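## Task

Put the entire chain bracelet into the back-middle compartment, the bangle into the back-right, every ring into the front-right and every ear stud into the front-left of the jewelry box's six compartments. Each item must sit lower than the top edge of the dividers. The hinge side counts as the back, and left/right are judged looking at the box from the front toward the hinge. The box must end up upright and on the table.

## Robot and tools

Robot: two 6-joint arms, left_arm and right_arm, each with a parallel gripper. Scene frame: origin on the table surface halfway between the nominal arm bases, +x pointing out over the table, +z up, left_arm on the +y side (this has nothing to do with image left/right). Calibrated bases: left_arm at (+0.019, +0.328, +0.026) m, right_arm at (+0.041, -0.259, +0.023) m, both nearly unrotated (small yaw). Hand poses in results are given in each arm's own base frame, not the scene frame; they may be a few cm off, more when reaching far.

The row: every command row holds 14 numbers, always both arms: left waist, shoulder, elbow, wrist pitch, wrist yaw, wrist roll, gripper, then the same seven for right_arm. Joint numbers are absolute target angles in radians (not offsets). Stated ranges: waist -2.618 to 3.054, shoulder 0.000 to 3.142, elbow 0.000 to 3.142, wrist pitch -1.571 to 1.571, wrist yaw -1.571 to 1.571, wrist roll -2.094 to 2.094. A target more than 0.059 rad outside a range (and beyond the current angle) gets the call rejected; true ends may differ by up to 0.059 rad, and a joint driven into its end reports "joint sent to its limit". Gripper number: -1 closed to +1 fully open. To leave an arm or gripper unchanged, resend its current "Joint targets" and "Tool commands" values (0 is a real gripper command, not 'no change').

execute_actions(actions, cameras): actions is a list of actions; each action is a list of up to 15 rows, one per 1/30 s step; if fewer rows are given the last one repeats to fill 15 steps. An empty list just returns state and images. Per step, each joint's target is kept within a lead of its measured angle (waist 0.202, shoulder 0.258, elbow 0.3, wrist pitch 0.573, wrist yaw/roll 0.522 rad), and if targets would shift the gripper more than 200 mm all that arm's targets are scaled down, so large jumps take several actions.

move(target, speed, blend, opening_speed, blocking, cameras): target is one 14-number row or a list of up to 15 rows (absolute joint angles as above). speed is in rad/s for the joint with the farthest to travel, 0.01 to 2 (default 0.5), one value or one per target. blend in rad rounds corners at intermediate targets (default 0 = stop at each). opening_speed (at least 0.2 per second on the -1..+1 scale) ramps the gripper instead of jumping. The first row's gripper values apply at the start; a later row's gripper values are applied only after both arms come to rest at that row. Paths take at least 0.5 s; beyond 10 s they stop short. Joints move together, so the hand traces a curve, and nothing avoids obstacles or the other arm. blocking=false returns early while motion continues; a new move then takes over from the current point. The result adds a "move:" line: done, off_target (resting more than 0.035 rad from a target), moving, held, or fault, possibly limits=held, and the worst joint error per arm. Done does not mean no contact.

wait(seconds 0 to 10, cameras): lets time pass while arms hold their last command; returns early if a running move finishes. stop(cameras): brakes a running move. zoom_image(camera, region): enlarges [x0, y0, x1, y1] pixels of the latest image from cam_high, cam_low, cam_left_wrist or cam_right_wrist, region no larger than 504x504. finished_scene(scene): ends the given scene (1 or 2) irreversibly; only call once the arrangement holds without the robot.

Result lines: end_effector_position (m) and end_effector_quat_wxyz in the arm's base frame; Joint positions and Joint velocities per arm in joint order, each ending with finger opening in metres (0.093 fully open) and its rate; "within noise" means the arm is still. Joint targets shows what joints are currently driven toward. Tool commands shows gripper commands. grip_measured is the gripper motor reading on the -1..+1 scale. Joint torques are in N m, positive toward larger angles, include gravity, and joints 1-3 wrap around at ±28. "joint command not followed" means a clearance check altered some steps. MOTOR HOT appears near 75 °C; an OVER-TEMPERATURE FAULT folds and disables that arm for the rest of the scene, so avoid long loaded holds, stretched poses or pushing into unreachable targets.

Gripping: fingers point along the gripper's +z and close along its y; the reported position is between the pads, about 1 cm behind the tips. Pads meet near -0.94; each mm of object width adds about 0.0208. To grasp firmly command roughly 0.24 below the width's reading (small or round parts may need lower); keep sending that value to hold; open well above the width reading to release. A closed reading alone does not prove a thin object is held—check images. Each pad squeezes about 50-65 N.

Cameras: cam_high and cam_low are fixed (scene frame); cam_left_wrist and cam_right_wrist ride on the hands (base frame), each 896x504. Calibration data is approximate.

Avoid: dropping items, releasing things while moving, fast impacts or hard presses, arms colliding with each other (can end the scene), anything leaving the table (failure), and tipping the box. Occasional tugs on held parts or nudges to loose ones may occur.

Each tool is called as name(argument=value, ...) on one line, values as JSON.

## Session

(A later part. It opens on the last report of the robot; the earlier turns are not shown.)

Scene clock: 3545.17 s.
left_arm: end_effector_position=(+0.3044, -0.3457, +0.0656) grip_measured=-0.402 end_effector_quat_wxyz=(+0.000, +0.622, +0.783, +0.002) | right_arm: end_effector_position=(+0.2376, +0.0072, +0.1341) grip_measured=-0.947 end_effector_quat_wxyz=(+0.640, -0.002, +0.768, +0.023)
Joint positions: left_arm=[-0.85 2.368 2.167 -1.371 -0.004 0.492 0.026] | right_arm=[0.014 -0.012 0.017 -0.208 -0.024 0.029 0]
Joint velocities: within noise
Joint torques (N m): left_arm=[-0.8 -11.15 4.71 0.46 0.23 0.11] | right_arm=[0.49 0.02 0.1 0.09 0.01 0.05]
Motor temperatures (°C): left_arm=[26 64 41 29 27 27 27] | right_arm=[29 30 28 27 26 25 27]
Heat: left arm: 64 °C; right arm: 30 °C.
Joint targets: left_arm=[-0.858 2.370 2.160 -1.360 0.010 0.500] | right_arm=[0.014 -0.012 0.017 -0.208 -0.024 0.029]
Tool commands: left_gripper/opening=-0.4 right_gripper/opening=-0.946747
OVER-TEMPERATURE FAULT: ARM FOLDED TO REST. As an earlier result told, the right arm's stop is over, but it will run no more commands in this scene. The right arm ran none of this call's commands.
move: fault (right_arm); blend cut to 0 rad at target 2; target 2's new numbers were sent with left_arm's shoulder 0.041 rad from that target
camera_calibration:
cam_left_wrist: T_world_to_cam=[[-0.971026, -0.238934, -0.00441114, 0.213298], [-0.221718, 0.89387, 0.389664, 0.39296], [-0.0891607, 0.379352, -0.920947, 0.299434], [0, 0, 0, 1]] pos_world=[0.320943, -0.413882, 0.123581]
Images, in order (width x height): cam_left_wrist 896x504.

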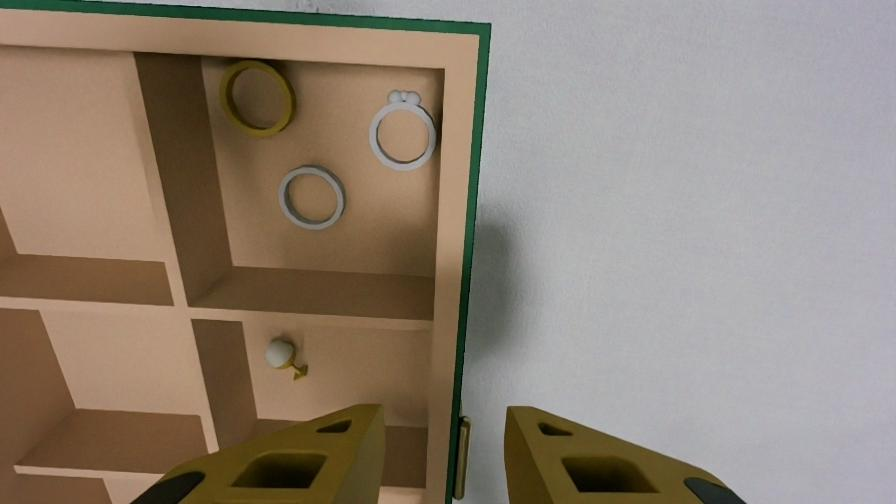

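move(target=[[-0.858,2.374,2.023,-1.212,0.01,0.5,-0.4,0.014,-0.012,0.017,-0.208,-0.024,0.029,-0.946763],[-0.858,2.374,2.023,-1.212,0.01,0.5,-1,0.014,-0.012,0.017,-0.208,-0.024,0.029,-0.946763],[-0.812,2.47,2.35,-1.47,0.09,0.55,-1,0.014,-0.012,0.017,-0.208,-0.024,0.029,-0.946763]], speed=[0.2,0.2,0.12], opening_speed=0.6, cameras=["cam_left_wrist"])

Scene clock: 3560.00 s.
left_arm: end_effector_position=(+0.3123, -0.3485, +0.0551) grip_measured=-0.922 end_effector_quat_wxyz=(-0.027, +0.628, +0.777, -0.032) | right_arm: end_effector_position=(+0.2376, +0.0072, +0.1341) grip_measured=-0.947 end_effector_quat_wxyz=(+0.640, -0.002, +0.768, +0.023)
Joint positions: left_arm=[-0.815 2.473 2.31 -1.453 0.071 0.546 0.001] | right_arm=[0.014 -0.012 0.017 -0.208 -0.024 0.029 0]
Joint velocities: within noise
Joint torques (N m): left_arm=[0.02 -12.01 8.73 0.09 0.34 0.08] | right_arm=[0.49 0.01 0.1 0.09 0.01 0.06]
Motor temperatures (°C): left_arm=[26 64 40 29 27 27 27] | right_arm=[29 30 28 27 26 25 27]
Heat: left arm: 64 °C; right arm: 30 °C.
Joint targets: left_arm=[-0.812 2.470 2.350 -1.470 0.090 0.550] | right_arm=[0.014 -0.012 0.017 -0.208 -0.024 0.029]
Tool commands: left_gripper/opening=-1.0 right_gripper/opening=-0.946747
OVER-TEMPERATURE FAULT: ARM FOLDED TO REST. As an earlier result told, the right arm's stop is over, but it will run no more commands in this scene. The right arm ran none of this call's commands.
move: fault (right_arm), off_target (left_arm); left_arm: the elbow is farthest, 0.040 rad from its target
camera_calibration:
cam_left_wrist: T_world_to_cam=[[-0.971694, -0.221259, 0.0827959, 0.221807], [-0.173137, 0.90541, 0.387628, 0.390297], [-0.160731, 0.362321, -0.91809, 0.307781], [0, 0, 0, 1]] pos_world=[0.332573, -0.415818, 0.112916]
Images, in order (width x height): cam_left_wrist 896x504.

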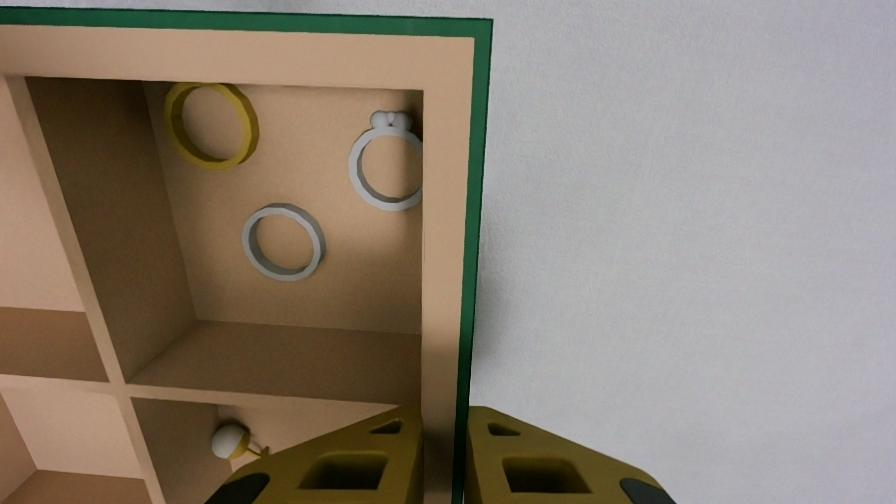

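move(target=[[-0.79,2.50,2.48,-1.53,0.11,0.57,-1,0.014,-0.012,0.017,-0.208,-0.024,0.029,-0.946763]], speed=0.12, cameras=["cam_left_wrist"])

Scene clock: 3568.37 s.
left_arm: end_effector_position=(+0.3204, -0.3482, +0.0707) grip_measured=-0.922 end_effector_quat_wxyz=(-0.023, +0.626, +0.778, -0.047) | right_arm: end_effector_position=(+0.2376, +0.0072, +0.1341) grip_measured=-0.947 end_effector_quat_wxyz=(+0.640, -0.002, +0.768, +0.023)
Joint positions: left_arm=[-0.792 2.507 2.434 -1.533 0.098 0.564 0.001] | right_arm=[0.014 -0.012 0.017 -0.208 -0.024 0.029 0]
Joint velocities: within noise
Joint torques (N m): left_arm=[0.01 -12.55 9.13 0.3 0.29 0.11] | right_arm=[0.47 0.01 0.09 0.09 0.01 0.05]
Motor temperatures (°C): left_arm=[26 65 40 29 27 27 27] | right_arm=[29 30 28 27 26 25 27]
Heat: left arm: 65 °C; right arm: 30 °C.
Joint targets: left_arm=[-0.790 2.500 2.480 -1.530 0.110 0.570] | right_arm=[0.014 -0.012 0.017 -0.208 -0.024 0.029]
Tool commands: left_gripper/opening=-1.0 right_gripper/opening=-0.946747
OVER-TEMPERATURE FAULT: ARM FOLDED TO REST. As an earlier result told, the right arm's stop is over, but it will run no more commands in this scene. The right arm ran none of this call's commands.
move: fault (right_arm), off_target (left_arm); left_arm: the elbow is farthest, 0.046 rad from its target
camera_calibration:
cam_left_wrist: T_world_to_cam=[[-0.969343, -0.224309, 0.100296, 0.22548], [-0.173905, 0.91467, 0.364878, 0.390454], [-0.173583, 0.33625, -0.925637, 0.318887], [0, 0, 0, 1]] pos_world=[0.341823, -0.413785, 0.13009]
Images, in order (width x height): cam_left_wrist 896x504.

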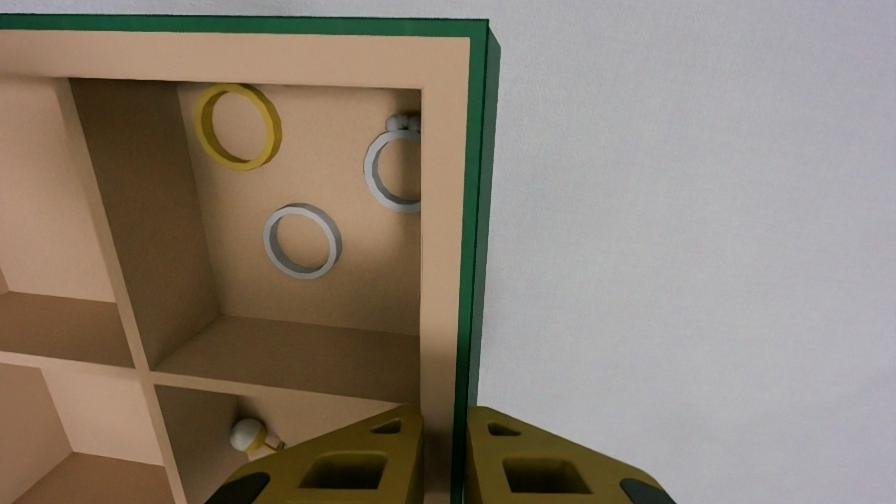

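move(target=[[-0.812,2.46,2.33,-1.455,0.08,0.55,-1,0.014,-0.012,0.017,-0.208,-0.024,0.029,-0.946763],[-0.83,2.41,2.16,-1.33,0.03,0.53,-1,0.014,-0.012,0.017,-0.208,-0.024,0.029,-0.946763],[-0.852,2.345,2.02,-1.21,0.005,0.505,-1,0.014,-0.012,0.017,-0.208,-0.024,0.029,-0.946763]], speed=0.12, blend=[0.02,0.02,0], cameras=["cam_left_wrist"])

move(target=[[-0.852,2.345,2.02,-1.21,0.005,0.505,-0.4,0.014,-0.012,0.017,-0.208,-0.024,0.029,-0.946763],[-0.858,2.37,2.2,-1.4,0.01,0.5,-0.4,0.014,-0.012,0.017,-0.208,-0.024,0.029,-0.946763]], speed=[0.2,0.25], opening_speed=0.4, cameras=["cam_left_wrist"])

Scene clock: 3583.63 s.
left_arm: end_effector_position=(+0.3056, -0.3488, +0.0302) grip_measured=-0.923 end_effector_quat_wxyz=(+0.004, +0.628, +0.778, -0.010) | right_arm: end_effector_position=(+0.2376, +0.0072, +0.1341) grip_measured=-0.947 end_effector_quat_wxyz=(+0.640, -0.002, +0.768, +0.023)
Joint positions: left_arm=[-0.845 2.374 2.037 -1.223 0.018 0.513 0.001] | right_arm=[0.014 -0.012 0.017 -0.208 -0.024 0.029 0]
Joint velocities: within noise
Joint torques (N m): left_arm=[-0.75 -13.97 3.85 0.5 -0.06 -0.06] | right_arm=[0.49 0.02 0.1 0.09 0.02 0.06]
Motor temperatures (°C): left_arm=[26 67 40 29 27 27 28] | right_arm=[29 30 28 27 26 25 27]
Heat: left arm: 67 °C; right arm: 30 °C.
Joint targets: left_arm=[-0.852 2.345 2.020 -1.210 0.005 0.505] | right_arm=[0.014 -0.012 0.017 -0.208 -0.024 0.029]
Tool commands: left_gripper/opening=-1.0 right_gripper/opening=-0.946747
OVER-TEMPERATURE FAULT: ARM FOLDED TO REST. As an earlier result told, the right arm's stop is over, but it will run no more commands in this scene. The right arm ran none of this call's commands.
move: fault (right_arm)
camera_calibration:
cam_left_wrist: T_world_to_cam=[[-0.974734, -0.223171, 0.00935361, 0.21983], [-0.204016, 0.906556, 0.369506, 0.409459], [-0.0909427, 0.358262, -0.929181, 0.261647], [0, 0, 0, 1]] pos_world=[0.321607, -0.415876, 0.0897636]
Images, in order (width x height): cam_left_wrist 896x504.

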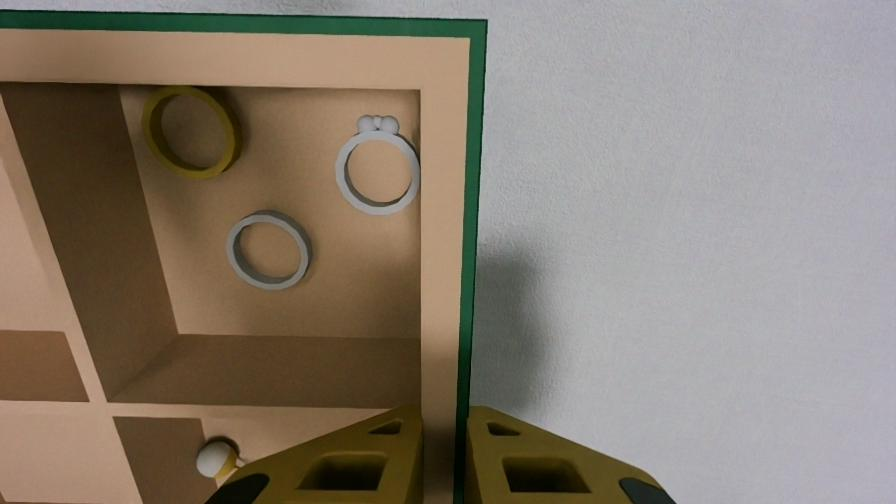

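Scene clock: 3586.73 s.
left_arm: end_effector_position=(+0.2989, -0.3450, +0.0641) grip_measured=-0.402 end_effector_quat_wxyz=(-0.013, +0.628, +0.778, -0.007) | right_arm: end_effector_position=(+0.2376, +0.0072, +0.1341) grip_measured=-0.947 end_effector_quat_wxyz=(+0.640, -0.002, +0.768, +0.023)
Joint positions: left_arm=[-0.85 2.374 2.172 -1.391 0.017 0.508 0.026] | right_arm=[0.014 -0.012 0.017 -0.208 -0.024 0.029 0]
Joint velocities: within noise
Joint torques (N m): left_arm=[-0.79 -11.66 7.79 0.19 0.01 -0.05] | right_arm=[0.49 0.03 0.1 0.09 0.01 0.05]
Motor temperatures (°C): left_arm=[26 67 40 29 27 27 28] | right_arm=[29 30 28 27 26 25 27]
Heat: left arm: 67 °C; right arm: 30 °C.
Joint targets: left_arm=[-0.858 2.370 2.200 -1.400 0.010 0.500] | right_arm=[0.014 -0.012 0.017 -0.208 -0.024 0.029]
Tool commands: left_gripper/opening=-0.4 right_gripper/opening=-0.946747
OVER-TEMPERATURE FAULT: ARM FOLDED TO REST. As an earlier result told, the right arm's stop is over, but it will run no more commands in this scene. The right arm ran none of this call's commands.
move: fault (right_arm)
camera_calibration:
cam_left_wrist: T_world_to_cam=[[-0.974523, -0.222877, 0.0251057, 0.21283], [-0.194813, 0.896608, 0.39767, 0.384085], [-0.111142, 0.382648, -0.917185, 0.304811], [0, 0, 0, 1]] pos_world=[0.316109, -0.413574, 0.121486]
Images, in order (width x height): cam_left_wrist 896x504.

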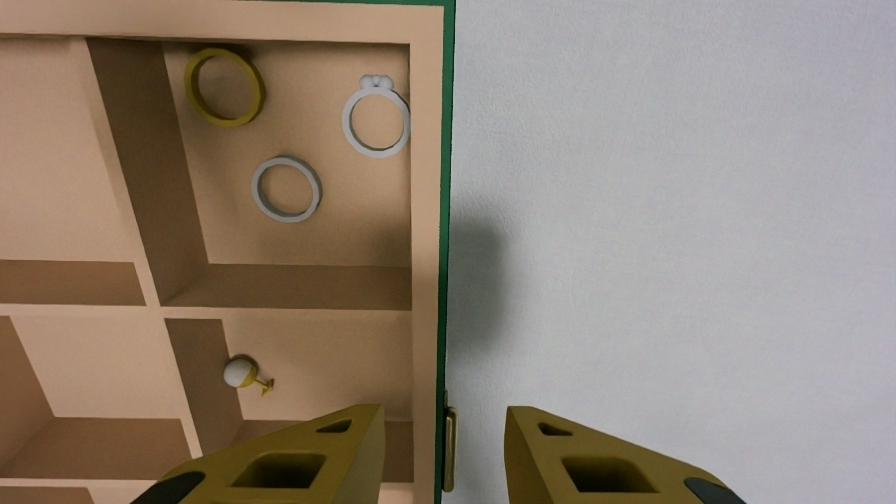

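move(target=[[-0.65,1.75,2.0,-1.4,0,-0.69,-0.5,0.014,-0.012,0.017,-0.208,-0.024,0.029,-0.946763]], speed=0.7, cameras=["cam_high","cam_left_wrist"])

zoom_image(camera="cam_high", region=[400, 100, 650, 350])

Scene clock: 3644.23 s.
left_arm: end_effector_position=(+0.3101, -0.2412, +0.2659) grip_measured=-0.498 end_effector_quat_wxyz=(+0.156, -0.011, +0.979, -0.131) | right_arm: end_effector_position=(+0.2376, +0.0072, +0.1341) grip_measured=-0.947 end_effector_quat_wxyz=(+0.640, -0.002, +0.768, +0.023)
Joint positions: left_arm=[-0.656 1.771 2.008 -1.399 0.013 -0.681 0.021] | right_arm=[0.014 -0.012 0.017 -0.208 -0.024 0.029 0]
Joint velocities: within noise
Joint torques (N m): left_arm=[0.28 -8.85 4.57 1.09 -0.12 -0.07] | right_arm=[0.49 0.02 0.09 0.09 0.01 0.06]
Motor temperatures (°C): left_arm=[26 68 41 29 26 27 27] | right_arm=[29 30 28 27 26 25 27]
Heat: left arm: 68 °C; right arm: 30 °C.
Joint targets: left_arm=[-0.650 1.750 2.000 -1.400 0.000 -0.690] | right_arm=[0.014 -0.012 0.017 -0.208 -0.024 0.029]
Tool commands: left_gripper/opening=-0.5 right_gripper/opening=-0.946747
OVER-TEMPERATURE FAULT: ARM FOLDED TO REST. As an earlier result told, the right arm's stop is over, but it will run no more commands in this scene. The right arm ran none of this call's commands.
move: fault (right_arm)
camera_calibration:
cam_left_wrist: T_world_to_cam=[[-0.0065489, -0.964905, 0.262518, -0.300445], [-0.996418, 0.0284318, 0.079646, 0.336747], [-0.0843147, -0.261056, -0.961635, 0.299624], [0, 0, 0, 1]] pos_world=[0.358836, -0.221257, 0.34018]
Images, in order (width x height): cam_high 896x504, cam_left_wrist 896x504.

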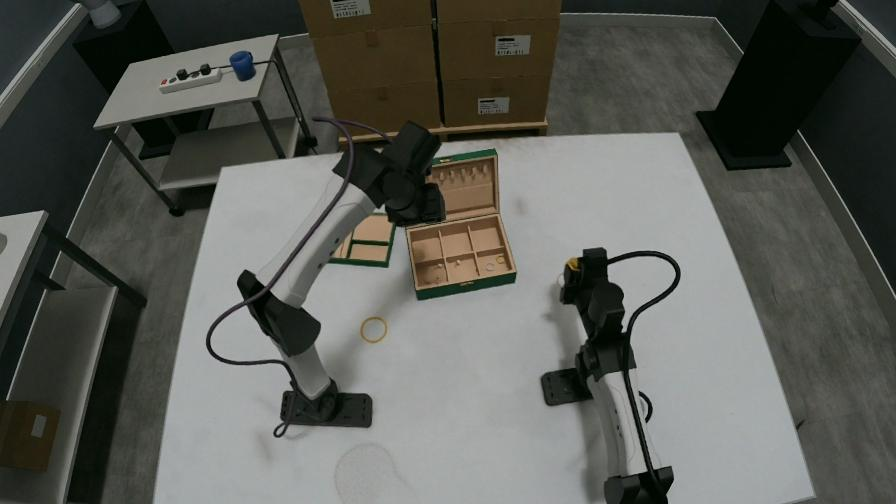

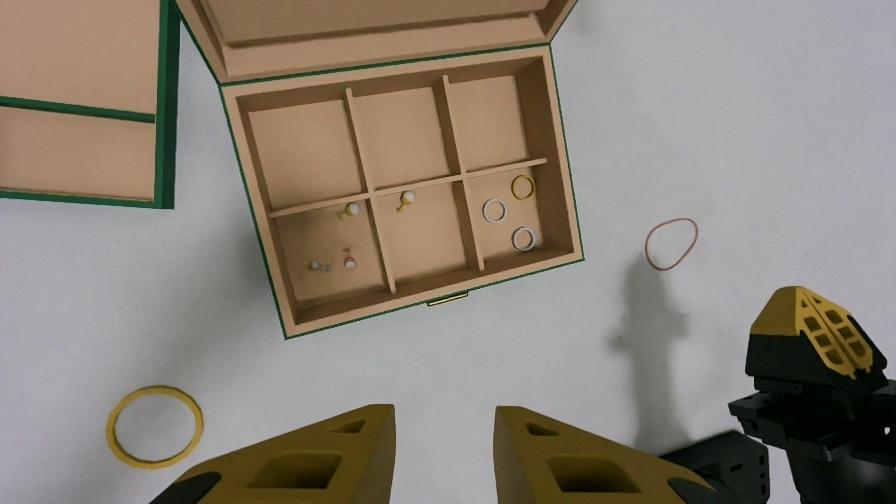

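Scaled by 2.016 from the camera's 896x504 image, which has a finer 1280x720 frame.

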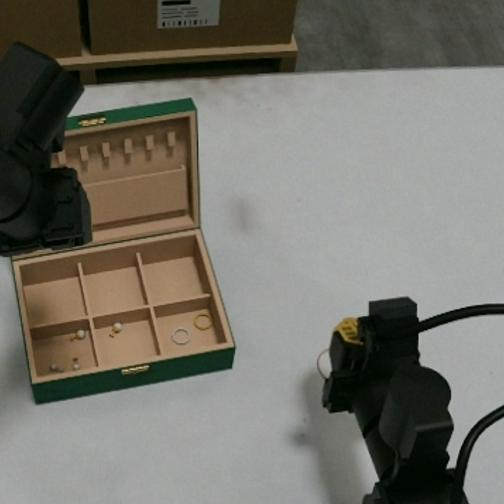

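move(target=[[-0.46,1.95,1.74,-1.3,0,-0.69,-0.5,0.014,-0.012,0.017,-0.208,-0.024,0.029,-0.946763],[-0.458,2.084,1.546,-0.988,0,-0.69,-0.5,0.014,-0.012,0.017,-0.208,-0.024,0.029,-0.946763],[-0.458,2.084,1.546,-0.988,0,-0.69,-1,0.014,-0.012,0.017,-0.208,-0.024,0.029,-0.946763],[-0.46,2.11,1.64,-1.07,0,-0.69,-1,0.014,-0.012,0.017,-0.208,-0.024,0.029,-0.946763]], speed=[0.7,0.25,0.2,0.12], blend=[0.04,0,0,0], opening_speed=0.6, cameras=["cam_left_wrist"])

move(target=[[-0.465,2.13,1.72,-1.13,-0.02,-0.69,-1,0.014,-0.012,0.017,-0.208,-0.024,0.029,-0.946763]], speed=0.1, cameras=["cam_left_wrist"])

Scene clock: 3671.70 s.
left_arm: end_effector_position=(+0.3589, -0.1770, +0.0314) grip_measured=-0.922 end_effector_quat_wxyz=(+0.002, -0.112, +0.994, -0.002) | right_arm: end_effector_position=(+0.2376, +0.0072, +0.1341) grip_measured=-0.947 end_effector_quat_wxyz=(+0.640, -0.002, +0.768, +0.023)
Joint positions: left_arm=[-0.458 2.109 1.602 -1.058 0.001 -0.683 0.001] | right_arm=[0.014 -0.012 0.017 -0.208 -0.024 0.029 0]
Joint velocities: within noise
Joint torques (N m): left_arm=[-0.35 -9.43 8.54 0.22 -0.01 -0.05] | right_arm=[0.5 0.02 0.09 0.09 0.01 0.05]
Motor temperatures (°C): left_arm=[26 66 39 30 26 27 27] | right_arm=[29 29 28 27 26 25 27]
Heat: left arm: 66 °C; right arm: 29 °C.
Joint targets: left_arm=[-0.460 2.110 1.640 -1.070 0.000 -0.690] | right_arm=[0.014 -0.012 0.017 -0.208 -0.024 0.029]
Tool commands: left_gripper/opening=-1.0 right_gripper/opening=-0.946747
OVER-TEMPERATURE FAULT: ARM FOLDED TO REST. As an earlier result told, the right arm's stop is over, but it will run no more commands in this scene. The right arm ran none of this call's commands.
move: fault (right_arm), off_target (left_arm); left_arm: the elbow is farthest, 0.038 rad from its target
camera_calibration:
cam_left_wrist: T_world_to_cam=[[0.235344, -0.971903, 0.00415556, -0.256545], [-0.898171, -0.215853, 0.38301, 0.314169], [-0.371352, -0.0938718, -0.923735, 0.226454], [0, 0, 0, 1]] pos_world=[0.426648, -0.160265, 0.0899192]
Images, in order (width x height): cam_left_wrist 896x504.

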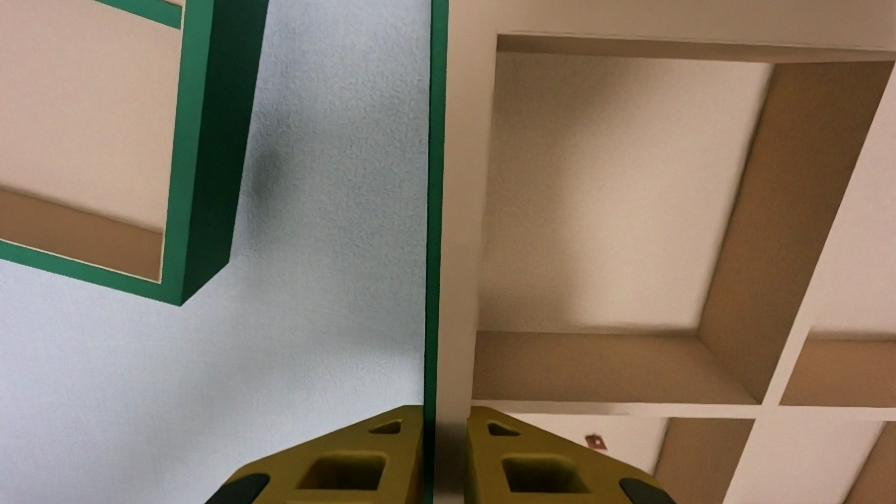

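Scene clock: 3672.80 s.
left_arm: end_effector_position=(+0.3611, -0.1779, +0.0383) grip_measured=-0.923 end_effector_quat_wxyz=(-0.009, -0.112, +0.994, +0.005) | right_arm: end_effector_position=(+0.2376, +0.0072, +0.1341) grip_measured=-0.947 end_effector_quat_wxyz=(+0.640, -0.002, +0.768, +0.023)
Joint positions: left_arm=[-0.458 2.137 1.674 -1.129 0.001 -0.683 0.001] | right_arm=[0.014 -0.012 0.017 -0.208 -0.024 0.029 0]
Joint velocities: within noise
Joint torques (N m): left_arm=[-0.77 -10.33 9.26 0.26 -0.22 -0.06] | right_arm=[0.49 0.02 0.1 0.09 0.01 0.06]
Motor temperatures (°C): left_arm=[26 66 39 30 26 27 27] | right_arm=[29 29 28 27 26 25 27]
Heat: left arm: 66 °C; right arm: 29 °C.
Joint targets: left_arm=[-0.465 2.130 1.720 -1.130 -0.020 -0.690] | right_arm=[0.014 -0.012 0.017 -0.208 -0.024 0.029]
Tool commands: left_gripper/opening=-1.0 right_gripper/opening=-0.946746
OVER-TEMPERATURE FAULT: ARM FOLDED TO REST. As an earlier result told, the right arm's stop is over, but it will run no more commands in this scene. The right arm ran none of this call's commands.
move: fault (right_arm), off_target (left_arm); left_arm: the elbow is farthest, 0.046 rad from its target
camera_calibration:
cam_left_wrist: T_world_to_cam=[[0.235224, -0.971844, -0.0137769, -0.257254], [-0.88877, -0.220811, 0.401659, 0.308286], [-0.393392, -0.0822353, -0.915686, 0.243297], [0, 0, 0, 1]] pos_world=[0.430219, -0.16193, 0.0954139]
Images, in order (width x height): cam_left_wrist 896x504.

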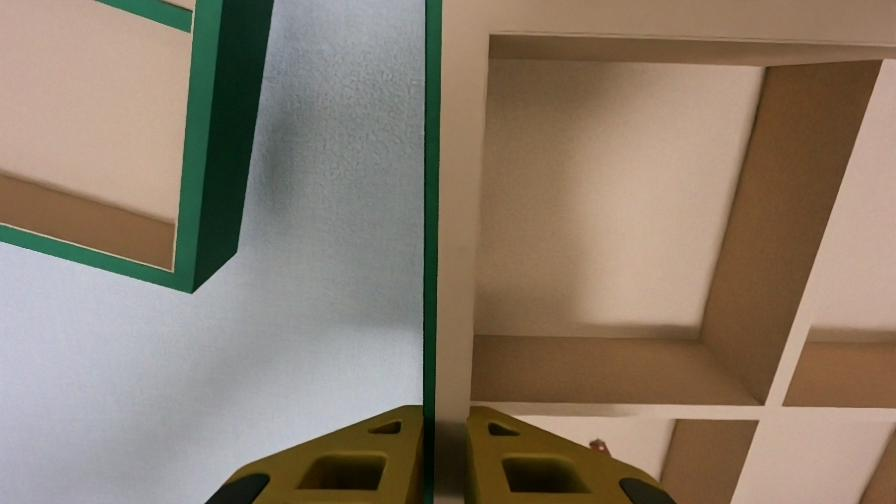

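move(target=[[-0.47,2.16,1.81,-1.205,-0.04,-0.69,-1,0.014,-0.012,0.017,-0.208,-0.024,0.029,-0.946763]], speed=0.1, cameras=["cam_low","cam_high"])

zoom_image(camera="cam_high", region=[400, 200, 530, 310])

Scene clock: 3683.53 s.
left_arm: end_effector_position=(+0.3649, -0.1790, +0.0483) grip_measured=-0.923 end_effector_quat_wxyz=(-0.014, -0.110, +0.994, +0.018) | right_arm: end_effector_position=(+0.2376, +0.0072, +0.1341) grip_measured=-0.947 end_effector_quat_wxyz=(+0.640, -0.002, +0.768, +0.023)
Joint positions: left_arm=[-0.463 2.167 1.762 -1.21 -0.015 -0.683 0.001] | right_arm=[0.014 -0.012 0.017 -0.208 -0.024 0.029 0]
Joint velocities: within noise
Joint torques (N m): left_arm=[-0.8 -10.62 9.4 0.29 -0.28 -0.06] | right_arm=[0.47 0.03 0.09 0.09 0.01 0.05]
Motor temperatures (°C): left_arm=[26 65 41 30 26 27 28] | right_arm=[29 29 28 27 26 25 27]
Heat: left arm: 65 °C; right arm: 29 °C.
Joint targets: left_arm=[-0.470 2.160 1.810 -1.205 -0.040 -0.690] | right_arm=[0.014 -0.012 0.017 -0.208 -0.024 0.029]
Tool commands: left_gripper/opening=-1.0 right_gripper/opening=-0.946746
OVER-TEMPERATURE FAULT: ARM FOLDED TO REST. As an earlier result told, the right arm's stop is over, but it will run no more commands in this scene. The right arm ran none of this call's commands.
move: fault (right_arm), off_target (left_arm); left_arm: the elbow is farthest, 0.048 rad from its target
Images, in order (width x height): cam_high 896x504, cam_low 896x504.

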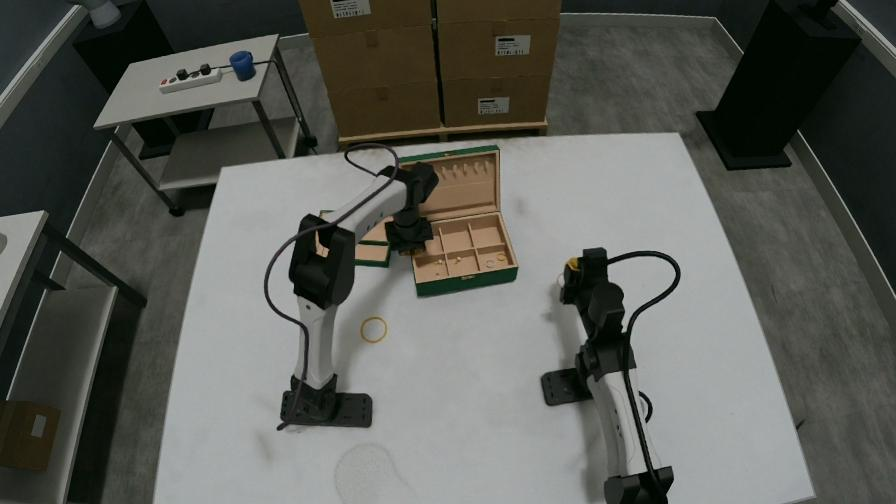

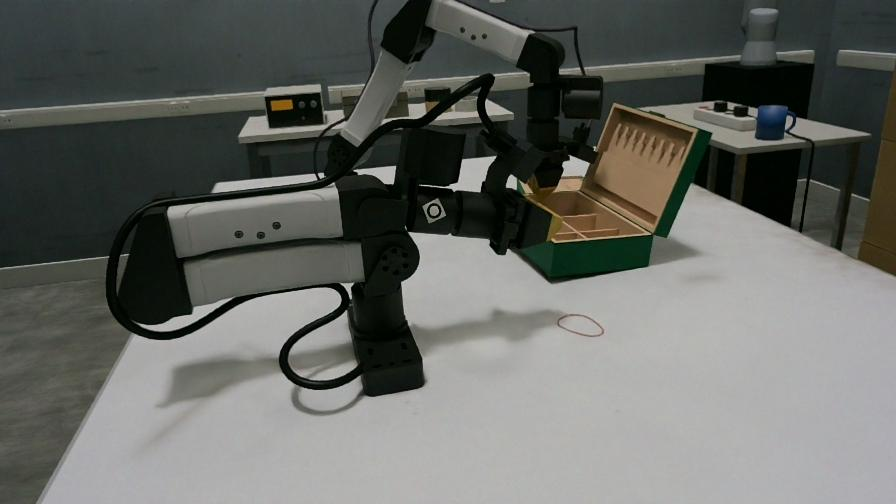

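Scaled by 3.877 from the camera's 896x504 image, which has a finer 1280x720 frame.

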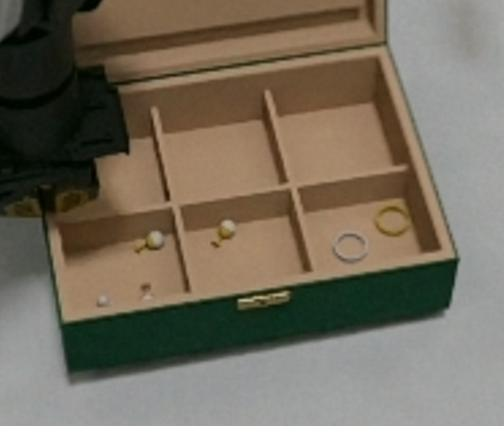

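move(target=[[-0.478,2.18,1.88,-1.27,-0.06,-0.69,-1,0.014,-0.012,0.017,-0.208,-0.024,0.029,-0.946763]], speed=0.1, cameras=["cam_high"])

zoom_image(camera="cam_high", region=[400, 200, 530, 310])

Scene clock: 3691.77 s.
left_arm: end_effector_position=(+0.3677, -0.1802, +0.0577) grip_measured=-0.923 end_effector_quat_wxyz=(-0.014, -0.105, +0.994, +0.031) | right_arm: end_effector_position=(+0.2376, +0.0072, +0.1341) grip_measured=-0.947 end_effector_quat_wxyz=(+0.640, -0.002, +0.768, +0.023)
Joint positions: left_arm=[-0.471 2.188 1.832 -1.272 -0.036 -0.683 0.001] | right_arm=[0.014 -0.012 0.017 -0.208 -0.024 0.029 0]
Joint velocities: within noise
Joint torques (N m): left_arm=[-0.79 -10.84 9.25 0.24 -0.3 -0.06] | right_arm=[0.47 0.01 0.1 0.09 0.01 0.05]
Motor temperatures (°C): left_arm=[26 66 42 29 26 27 28] | right_arm=[29 29 28 27 26 25 27]
Heat: left arm: 66 °C; right arm: 29 °C.
Joint targets: left_arm=[-0.478 2.180 1.880 -1.270 -0.060 -0.690] | right_arm=[0.014 -0.012 0.017 -0.208 -0.024 0.029]
Tool commands: left_gripper/opening=-1.0 right_gripper/opening=-0.946747
OVER-TEMPERATURE FAULT: ARM FOLDED TO REST. As an earlier result told, the right arm's stop is over, but it will run no more commands in this scene. The right arm ran none of this call's commands.
move: fault (right_arm), off_target (left_arm); left_arm: the elbow is farthest, 0.048 rad from its target
Images, in order (width x height): cam_high 896x504.

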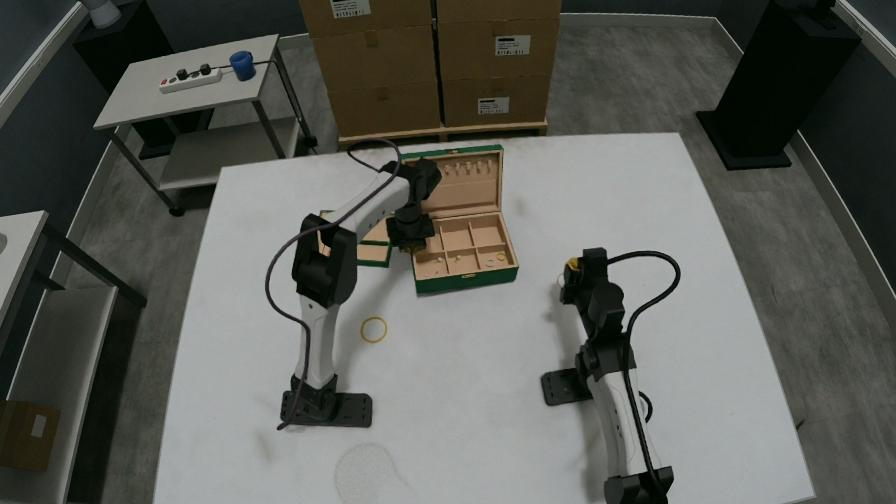

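Scaled by 3.877 from the camera's 896x504 image, which has a finer 1280x720 frame.

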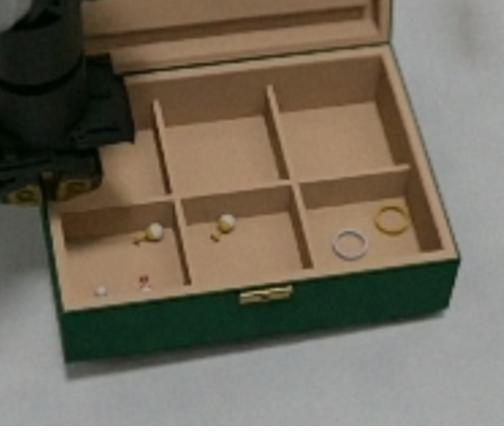

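move(target=[[-0.482,2.195,1.94,-1.315,-0.07,-0.69,-1,0.014,-0.012,0.017,-0.208,-0.024,0.029,-0.946763]], speed=0.1, cameras=["cam_high"])

zoom_image(camera="cam_high", region=[400, 200, 530, 310])

Scene clock: 3699.07 s.
left_arm: end_effector_position=(+0.3707, -0.1810, +0.0659) grip_measured=-0.923 end_effector_quat_wxyz=(-0.013, -0.103, +0.994, +0.038) | right_arm: end_effector_position=(+0.2376, +0.0072, +0.1341) grip_measured=-0.947 end_effector_quat_wxyz=(+0.640, -0.002, +0.768, +0.023)
Joint positions: left_arm=[-0.474 2.204 1.89 -1.321 -0.049 -0.683 0.001] | right_arm=[0.014 -0.012 0.017 -0.208 -0.024 0.029 0]
Joint velocities: within noise
Joint torques (N m): left_arm=[-0.8 -11.07 9.58 0.26 -0.27 -0.06] | right_arm=[0.47 0.03 0.1 0.09 0.01 0.05]
Motor temperatures (°C): left_arm=[26 65 42 29 26 27 28] | right_arm=[29 29 28 27 26 25 27]
Heat: left arm: 65 °C; right arm: 29 °C.
Joint targets: left_arm=[-0.482 2.195 1.940 -1.315 -0.070 -0.690] | right_arm=[0.014 -0.012 0.017 -0.208 -0.024 0.029]
Tool commands: left_gripper/opening=-1.0 right_gripper/opening=-0.946747
OVER-TEMPERATURE FAULT: ARM FOLDED TO REST. As an earlier result told, the right arm's stop is over, but it will run no more commands in this scene. The right arm ran none of this call's commands.
move: fault (right_arm), off_target (left_arm); left_arm: the elbow is farthest, 0.050 rad from its target
Images, in order (width x height): cam_high 896x504.

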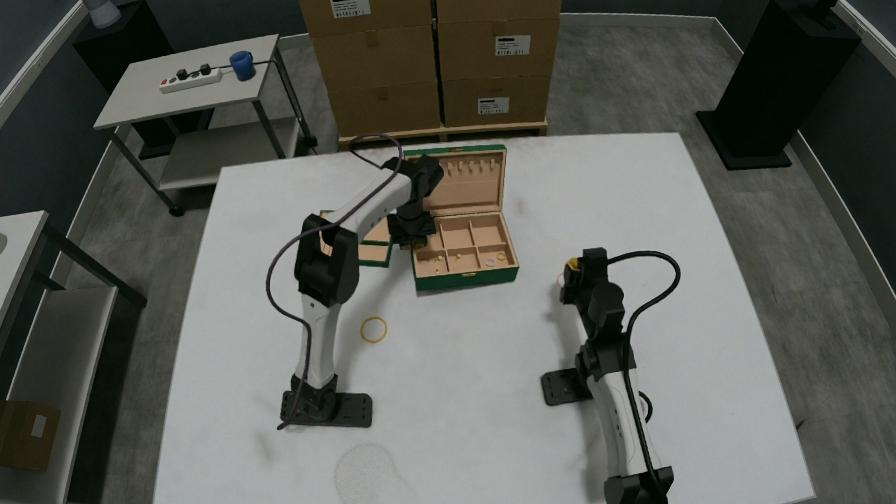

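Scaled by 3.877 from the camera's 896x504 image, which has a finer 1280x720 frame.

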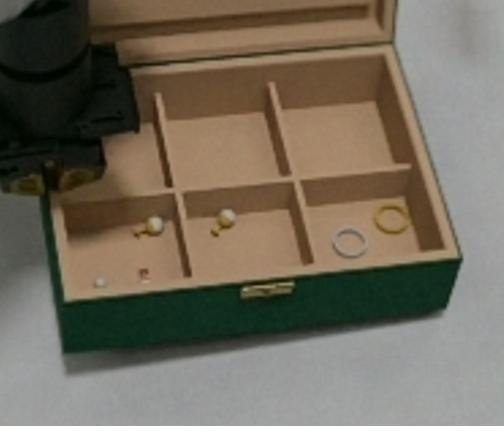

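move(target=[[-0.488,2.22,2.06,-1.40,-0.10,-0.69,-1,0.014,-0.012,0.017,-0.208,-0.024,0.029,-0.946763]], speed=0.12, cameras=["cam_high"])

zoom_image(camera="cam_high", region=[400, 200, 530, 310])

Scene clock: 3707.83 s.
left_arm: end_effector_position=(+0.3773, -0.1846, +0.0828) grip_measured=-0.923 end_effector_quat_wxyz=(-0.006, -0.098, +0.994, +0.048) | right_arm: end_effector_position=(+0.2376, +0.0072, +0.1341) grip_measured=-0.947 end_effector_quat_wxyz=(+0.640, -0.002, +0.768, +0.023)
Joint positions: left_arm=[-0.484 2.235 2.007 -1.405 -0.073 -0.683 0.001] | right_arm=[0.014 -0.012 0.017 -0.208 -0.024 0.029 0]
Joint velocities: within noise
Joint torques (N m): left_arm=[-0.49 -11.81 9.88 0.26 -0.34 -0.06] | right_arm=[0.47 0.01 0.09 0.09 0.01 0.05]
Motor temperatures (°C): left_arm=[26 65 42 29 26 27 28] | right_arm=[29 29 28 27 26 25 27]
Heat: left arm: 65 °C; right arm: 29 °C.
Joint targets: left_arm=[-0.488 2.220 2.060 -1.400 -0.100 -0.690] | right_arm=[0.014 -0.012 0.017 -0.208 -0.024 0.029]
Tool commands: left_gripper/opening=-1.0 right_gripper/opening=-0.946746
OVER-TEMPERATURE FAULT: ARM FOLDED TO REST. As an earlier result told, the right arm's stop is over, but it will run no more commands in this scene. The right arm ran none of this call's commands.
move: fault (right_arm), off_target (left_arm); left_arm: the elbow is farthest, 0.053 rad from its target
Images, in order (width x height): cam_high 896x504.

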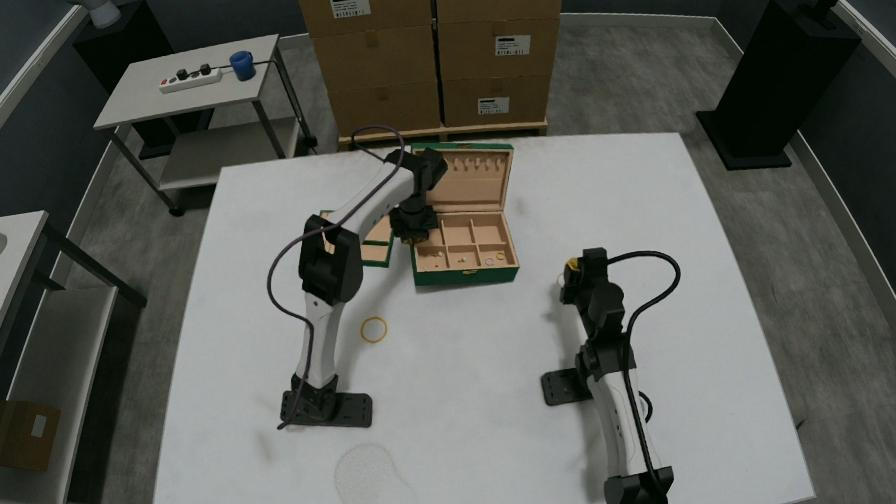

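Scaled by 3.877 from the camera's 896x504 image, which has a finer 1280x720 frame.

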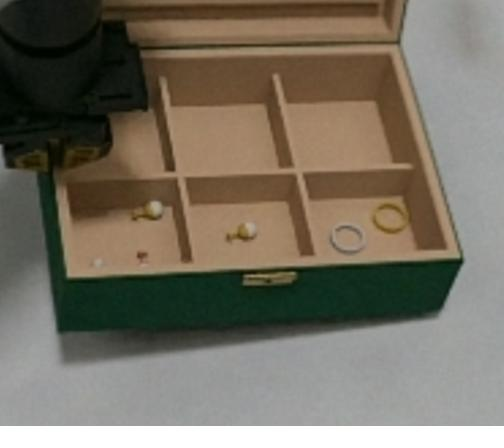

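move(target=[[-0.478,2.17,1.86,-1.265,-0.06,-0.69,-1,0.014,-0.012,0.017,-0.208,-0.024,0.029,-0.946763],[-0.475,2.13,1.72,-1.15,-0.04,-0.69,-1,0.014,-0.012,0.017,-0.208,-0.024,0.029,-0.946763],[-0.455,2.06,1.56,-1.01,0,-0.69,-1,0.014,-0.012,0.017,-0.208,-0.024,0.029,-0.946763]], speed=0.12, blend=[0.02,0.02,0], cameras=[])

move(target=[[-0.455,2.06,1.56,-1.01,0,-0.69,-0.5,0.014,-0.012,0.017,-0.208,-0.024,0.029,-0.946763],[-0.463,1.98,1.66,-1.18,0,-0.69,-0.5,0.014,-0.012,0.017,-0.208,-0.024,0.029,-0.946763],[-0.72,2.0,1.88,-1.3,-0.05,-0.69,-0.5,0.014,-0.012,0.017,-0.208,-0.024,0.029,-0.946763]], speed=[0.2,0.25,0.5], opening_speed=0.4, cameras=["cam_left_wrist"])

zoom_image(camera="cam_left_wrist", region=[250, 150, 700, 400])

Scene clock: 3725.27 s.
left_arm: end_effector_position=(+0.3595, -0.1760, +0.0300) grip_measured=-0.923 end_effector_quat_wxyz=(+0.015, -0.111, +0.994, +0.000) | right_arm: end_effector_position=(+0.2376, +0.0072, +0.1341) grip_measured=-0.947 end_effector_quat_wxyz=(+0.640, -0.002, +0.768, +0.023)
Joint positions: left_arm=[-0.463 2.093 1.572 -1.024 -0.017 -0.685 0.001] | right_arm=[0.014 -0.012 0.017 -0.208 -0.024 0.029 0]
Joint velocities: within noise
Joint torques (N m): left_arm=[0.43 -12.48 4.18 0.53 0.17 -0.02] | right_arm=[0.49 0.03 0.1 0.09 0.01 0.05]
Motor temperatures (°C): left_arm=[26 70 42 29 26 27 28] | right_arm=[29 29 28 27 26 25 27]
Heat: left arm: 70 °C; right arm: 29 °C.
Joint targets: left_arm=[-0.455 2.060 1.560 -1.010 0.000 -0.690] | right_arm=[0.014 -0.012 0.017 -0.208 -0.024 0.029]
Tool commands: left_gripper/opening=-1.0 right_gripper/opening=-0.946746
OVER-TEMPERATURE FAULT: ARM FOLDED TO REST. As an earlier result told, the right arm's stop is over, but it will run no more commands in this scene. The right arm ran none of this call's commands.
move: fault (right_arm)
No camera images: "cameras" was empty.

Scene clock: 3728.70 s.
left_arm: end_effector_position=(+0.3139, -0.2683, +0.1298) grip_measured=-0.502 end_effector_quat_wxyz=(+0.054, +0.017, +0.998, -0.023) | right_arm: end_effector_position=(+0.2376, +0.0072, +0.1341) grip_measured=-0.947 end_effector_quat_wxyz=(+0.640, -0.002, +0.768, +0.023)
Joint positions: left_arm=[-0.722 2.018 1.853 -1.293 -0.035 -0.685 0.021] | right_arm=[0.014 -0.012 0.017 -0.208 -0.024 0.029 0]
Joint velocities: within noise
Joint torques (N m): left_arm=[-0.06 -10.67 7.87 0.49 -0.19 -0.02] | right_arm=[0.47 0.02 0.1 0.09 0.01 0.06]
Motor temperatures (°C): left_arm=[26 70 42 29 26 27 28] | right_arm=[29 29 28 27 26 25 27]
Heat: left arm: 70 °C; right arm: 29 °C.
Joint targets: left_arm=[-0.720 2.000 1.880 -1.300 -0.050 -0.690] | right_arm=[0.014 -0.012 0.017 -0.208 -0.024 0.029]
Tool commands: left_gripper/opening=-0.5 right_gripper/opening=-0.946746
OVER-TEMPERATURE FAULT: ARM FOLDED TO REST. As an earlier result told, the right arm's stop is over, but it will run no more commands in this scene. The right arm ran none of this call's commands.
move: fault (right_arm)
camera_calibration:
cam_left_wrist: T_world_to_cam=[[-0.0241138, -0.998704, 0.0448132, -0.266155], [-0.958159, 0.0358773, 0.283978, 0.315535], [-0.285217, -0.0360904, -0.957783, 0.284957], [0, 0, 0, 1]] pos_world=[0.37719, -0.266846, 0.19525]
Images, in order (width x height): cam_left_wrist 896x504.

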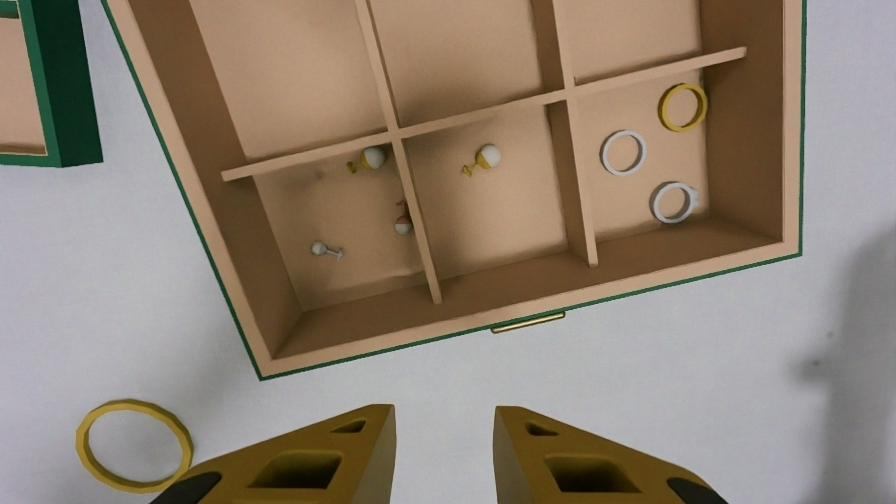

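Scaled by 1.120 from the camera's 896x504 image, which has a finer 1280x720 frame.

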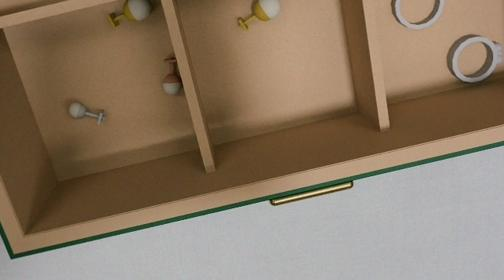

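move(target=[[-0.46,1.95,1.74,-1.3,0,-0.69,-0.5,0.014,-0.012,0.017,-0.208,-0.024,0.029,-0.946763],[-0.458,2.084,1.546,-0.988,0,-0.69,-0.5,0.014,-0.012,0.017,-0.208,-0.024,0.029,-0.946763],[-0.458,2.084,1.546,-0.988,0,-0.69,-1,0.014,-0.012,0.017,-0.208,-0.024,0.029,-0.946763],[-0.47,2.16,1.81,-1.205,-0.04,-0.69,-1,0.014,-0.012,0.017,-0.208,-0.024,0.029,-0.946763]], speed=[0.7,0.25,0.2,0.15], blend=[0.04,0,0,0], opening_speed=0.6, cameras=[])

move(target=[[-0.488,2.22,2.06,-1.40,-0.10,-0.69,-1,0.014,-0.012,0.017,-0.208,-0.024,0.029,-0.946763]], speed=0.12, cameras=["cam_high"])

zoom_image(camera="cam_high", region=[400, 200, 530, 310])

Scene clock: 3897.73 s.
left_arm: end_effector_position=(+0.3664, -0.1796, +0.0485) grip_measured=-0.923 end_effector_quat_wxyz=(-0.011, -0.111, +0.994, +0.017) | right_arm: end_effector_position=(+0.2376, +0.0072, +0.1341) grip_measured=-0.947 end_effector_quat_wxyz=(+0.640, -0.002, +0.768, +0.023)
Joint positions: left_arm=[-0.463 2.167 1.763 -1.204 -0.017 -0.685 0.001] | right_arm=[0.014 -0.012 0.017 -0.208 -0.024 0.029 0]
Joint velocities: within noise
Joint torques (N m): left_arm=[-0.79 -10.59 9.32 0.25 -0.27 -0.02] | right_arm=[0.47 0.03 0.09 0.09 0.01 0.06]
Motor temperatures (°C): left_arm=[26 68 44 29 26 27 27] | right_arm=[29 29 28 27 26 25 27]
Heat: left arm: 68 °C; right arm: 29 °C.
Joint targets: left_arm=[-0.470 2.160 1.810 -1.205 -0.040 -0.690] | right_arm=[0.014 -0.012 0.017 -0.208 -0.024 0.029]
Tool commands: left_gripper/opening=-1.0 right_gripper/opening=-0.946746
OVER-TEMPERATURE FAULT: ARM FOLDED TO REST. As an earlier result told, the right arm's stop is over, but it will run no more commands in this scene. The right arm ran none of this call's commands.
move: fault (right_arm), off_target (left_arm); left_arm: the elbow is farthest, 0.047 rad from its target
No camera images: "cameras" was empty.

Scene clock: 3900.17 s.
left_arm: end_effector_position=(+0.3785, -0.1849, +0.0828) grip_measured=-0.924 end_effector_quat_wxyz=(-0.004, -0.099, +0.994, +0.047) | right_arm: end_effector_position=(+0.2376, +0.0072, +0.1341) grip_measured=-0.947 end_effector_quat_wxyz=(+0.640, -0.002, +0.768, +0.023)
Joint positions: left_arm=[-0.484 2.235 2.007 -1.4 -0.074 -0.685 0.001] | right_arm=[0.014 -0.012 0.017 -0.208 -0.024 0.029 0]
Joint velocities: within noise
Joint torques (N m): left_arm=[-0.5 -11.88 9.85 0.21 -0.34 -0.03] | right_arm=[0.49 0.02 0.1 0.09 0.01 0.05]
Motor temperatures (°C): left_arm=[26 68 44 29 26 27 27] | right_arm=[29 29 28 27 26 25 27]
Heat: left arm: 68 °C; right arm: 29 °C.
Joint targets: left_arm=[-0.488 2.220 2.060 -1.400 -0.100 -0.690] | right_arm=[0.014 -0.012 0.017 -0.208 -0.024 0.029]
Tool commands: left_gripper/opening=-1.0 right_gripper/opening=-0.946746
OVER-TEMPERATURE FAULT: ARM FOLDED TO REST. As an earlier result told, the right arm's stop is over, but it will run no more commands in this scene. The right arm ran none of this call's commands.
move: fault (right_arm), off_target (left_arm); left_arm: the elbow is farthest, 0.053 rad from its target
Images, in order (width x height): cam_high 896x504.

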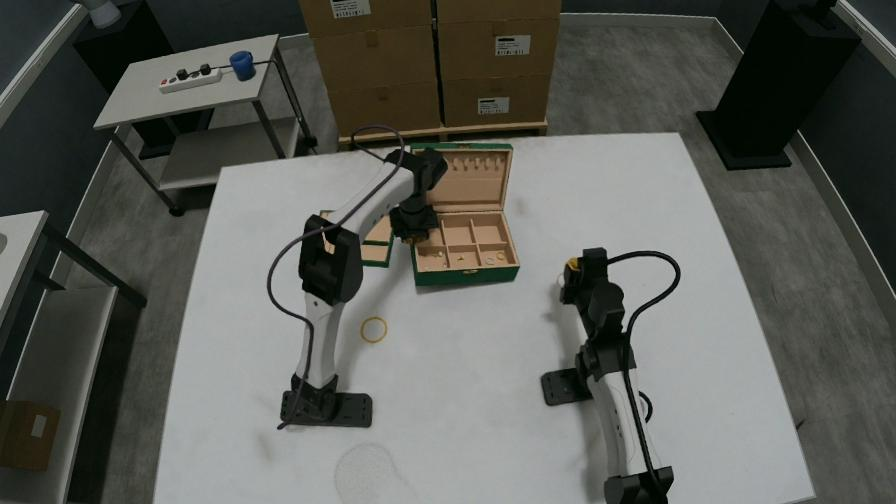

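Scaled by 3.877 from the camera's 896x504 image, which has a finer 1280x720 frame.

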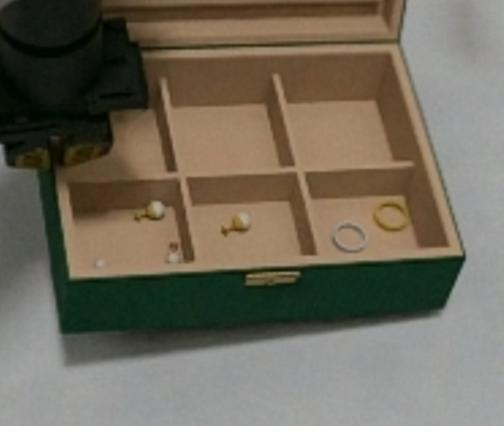

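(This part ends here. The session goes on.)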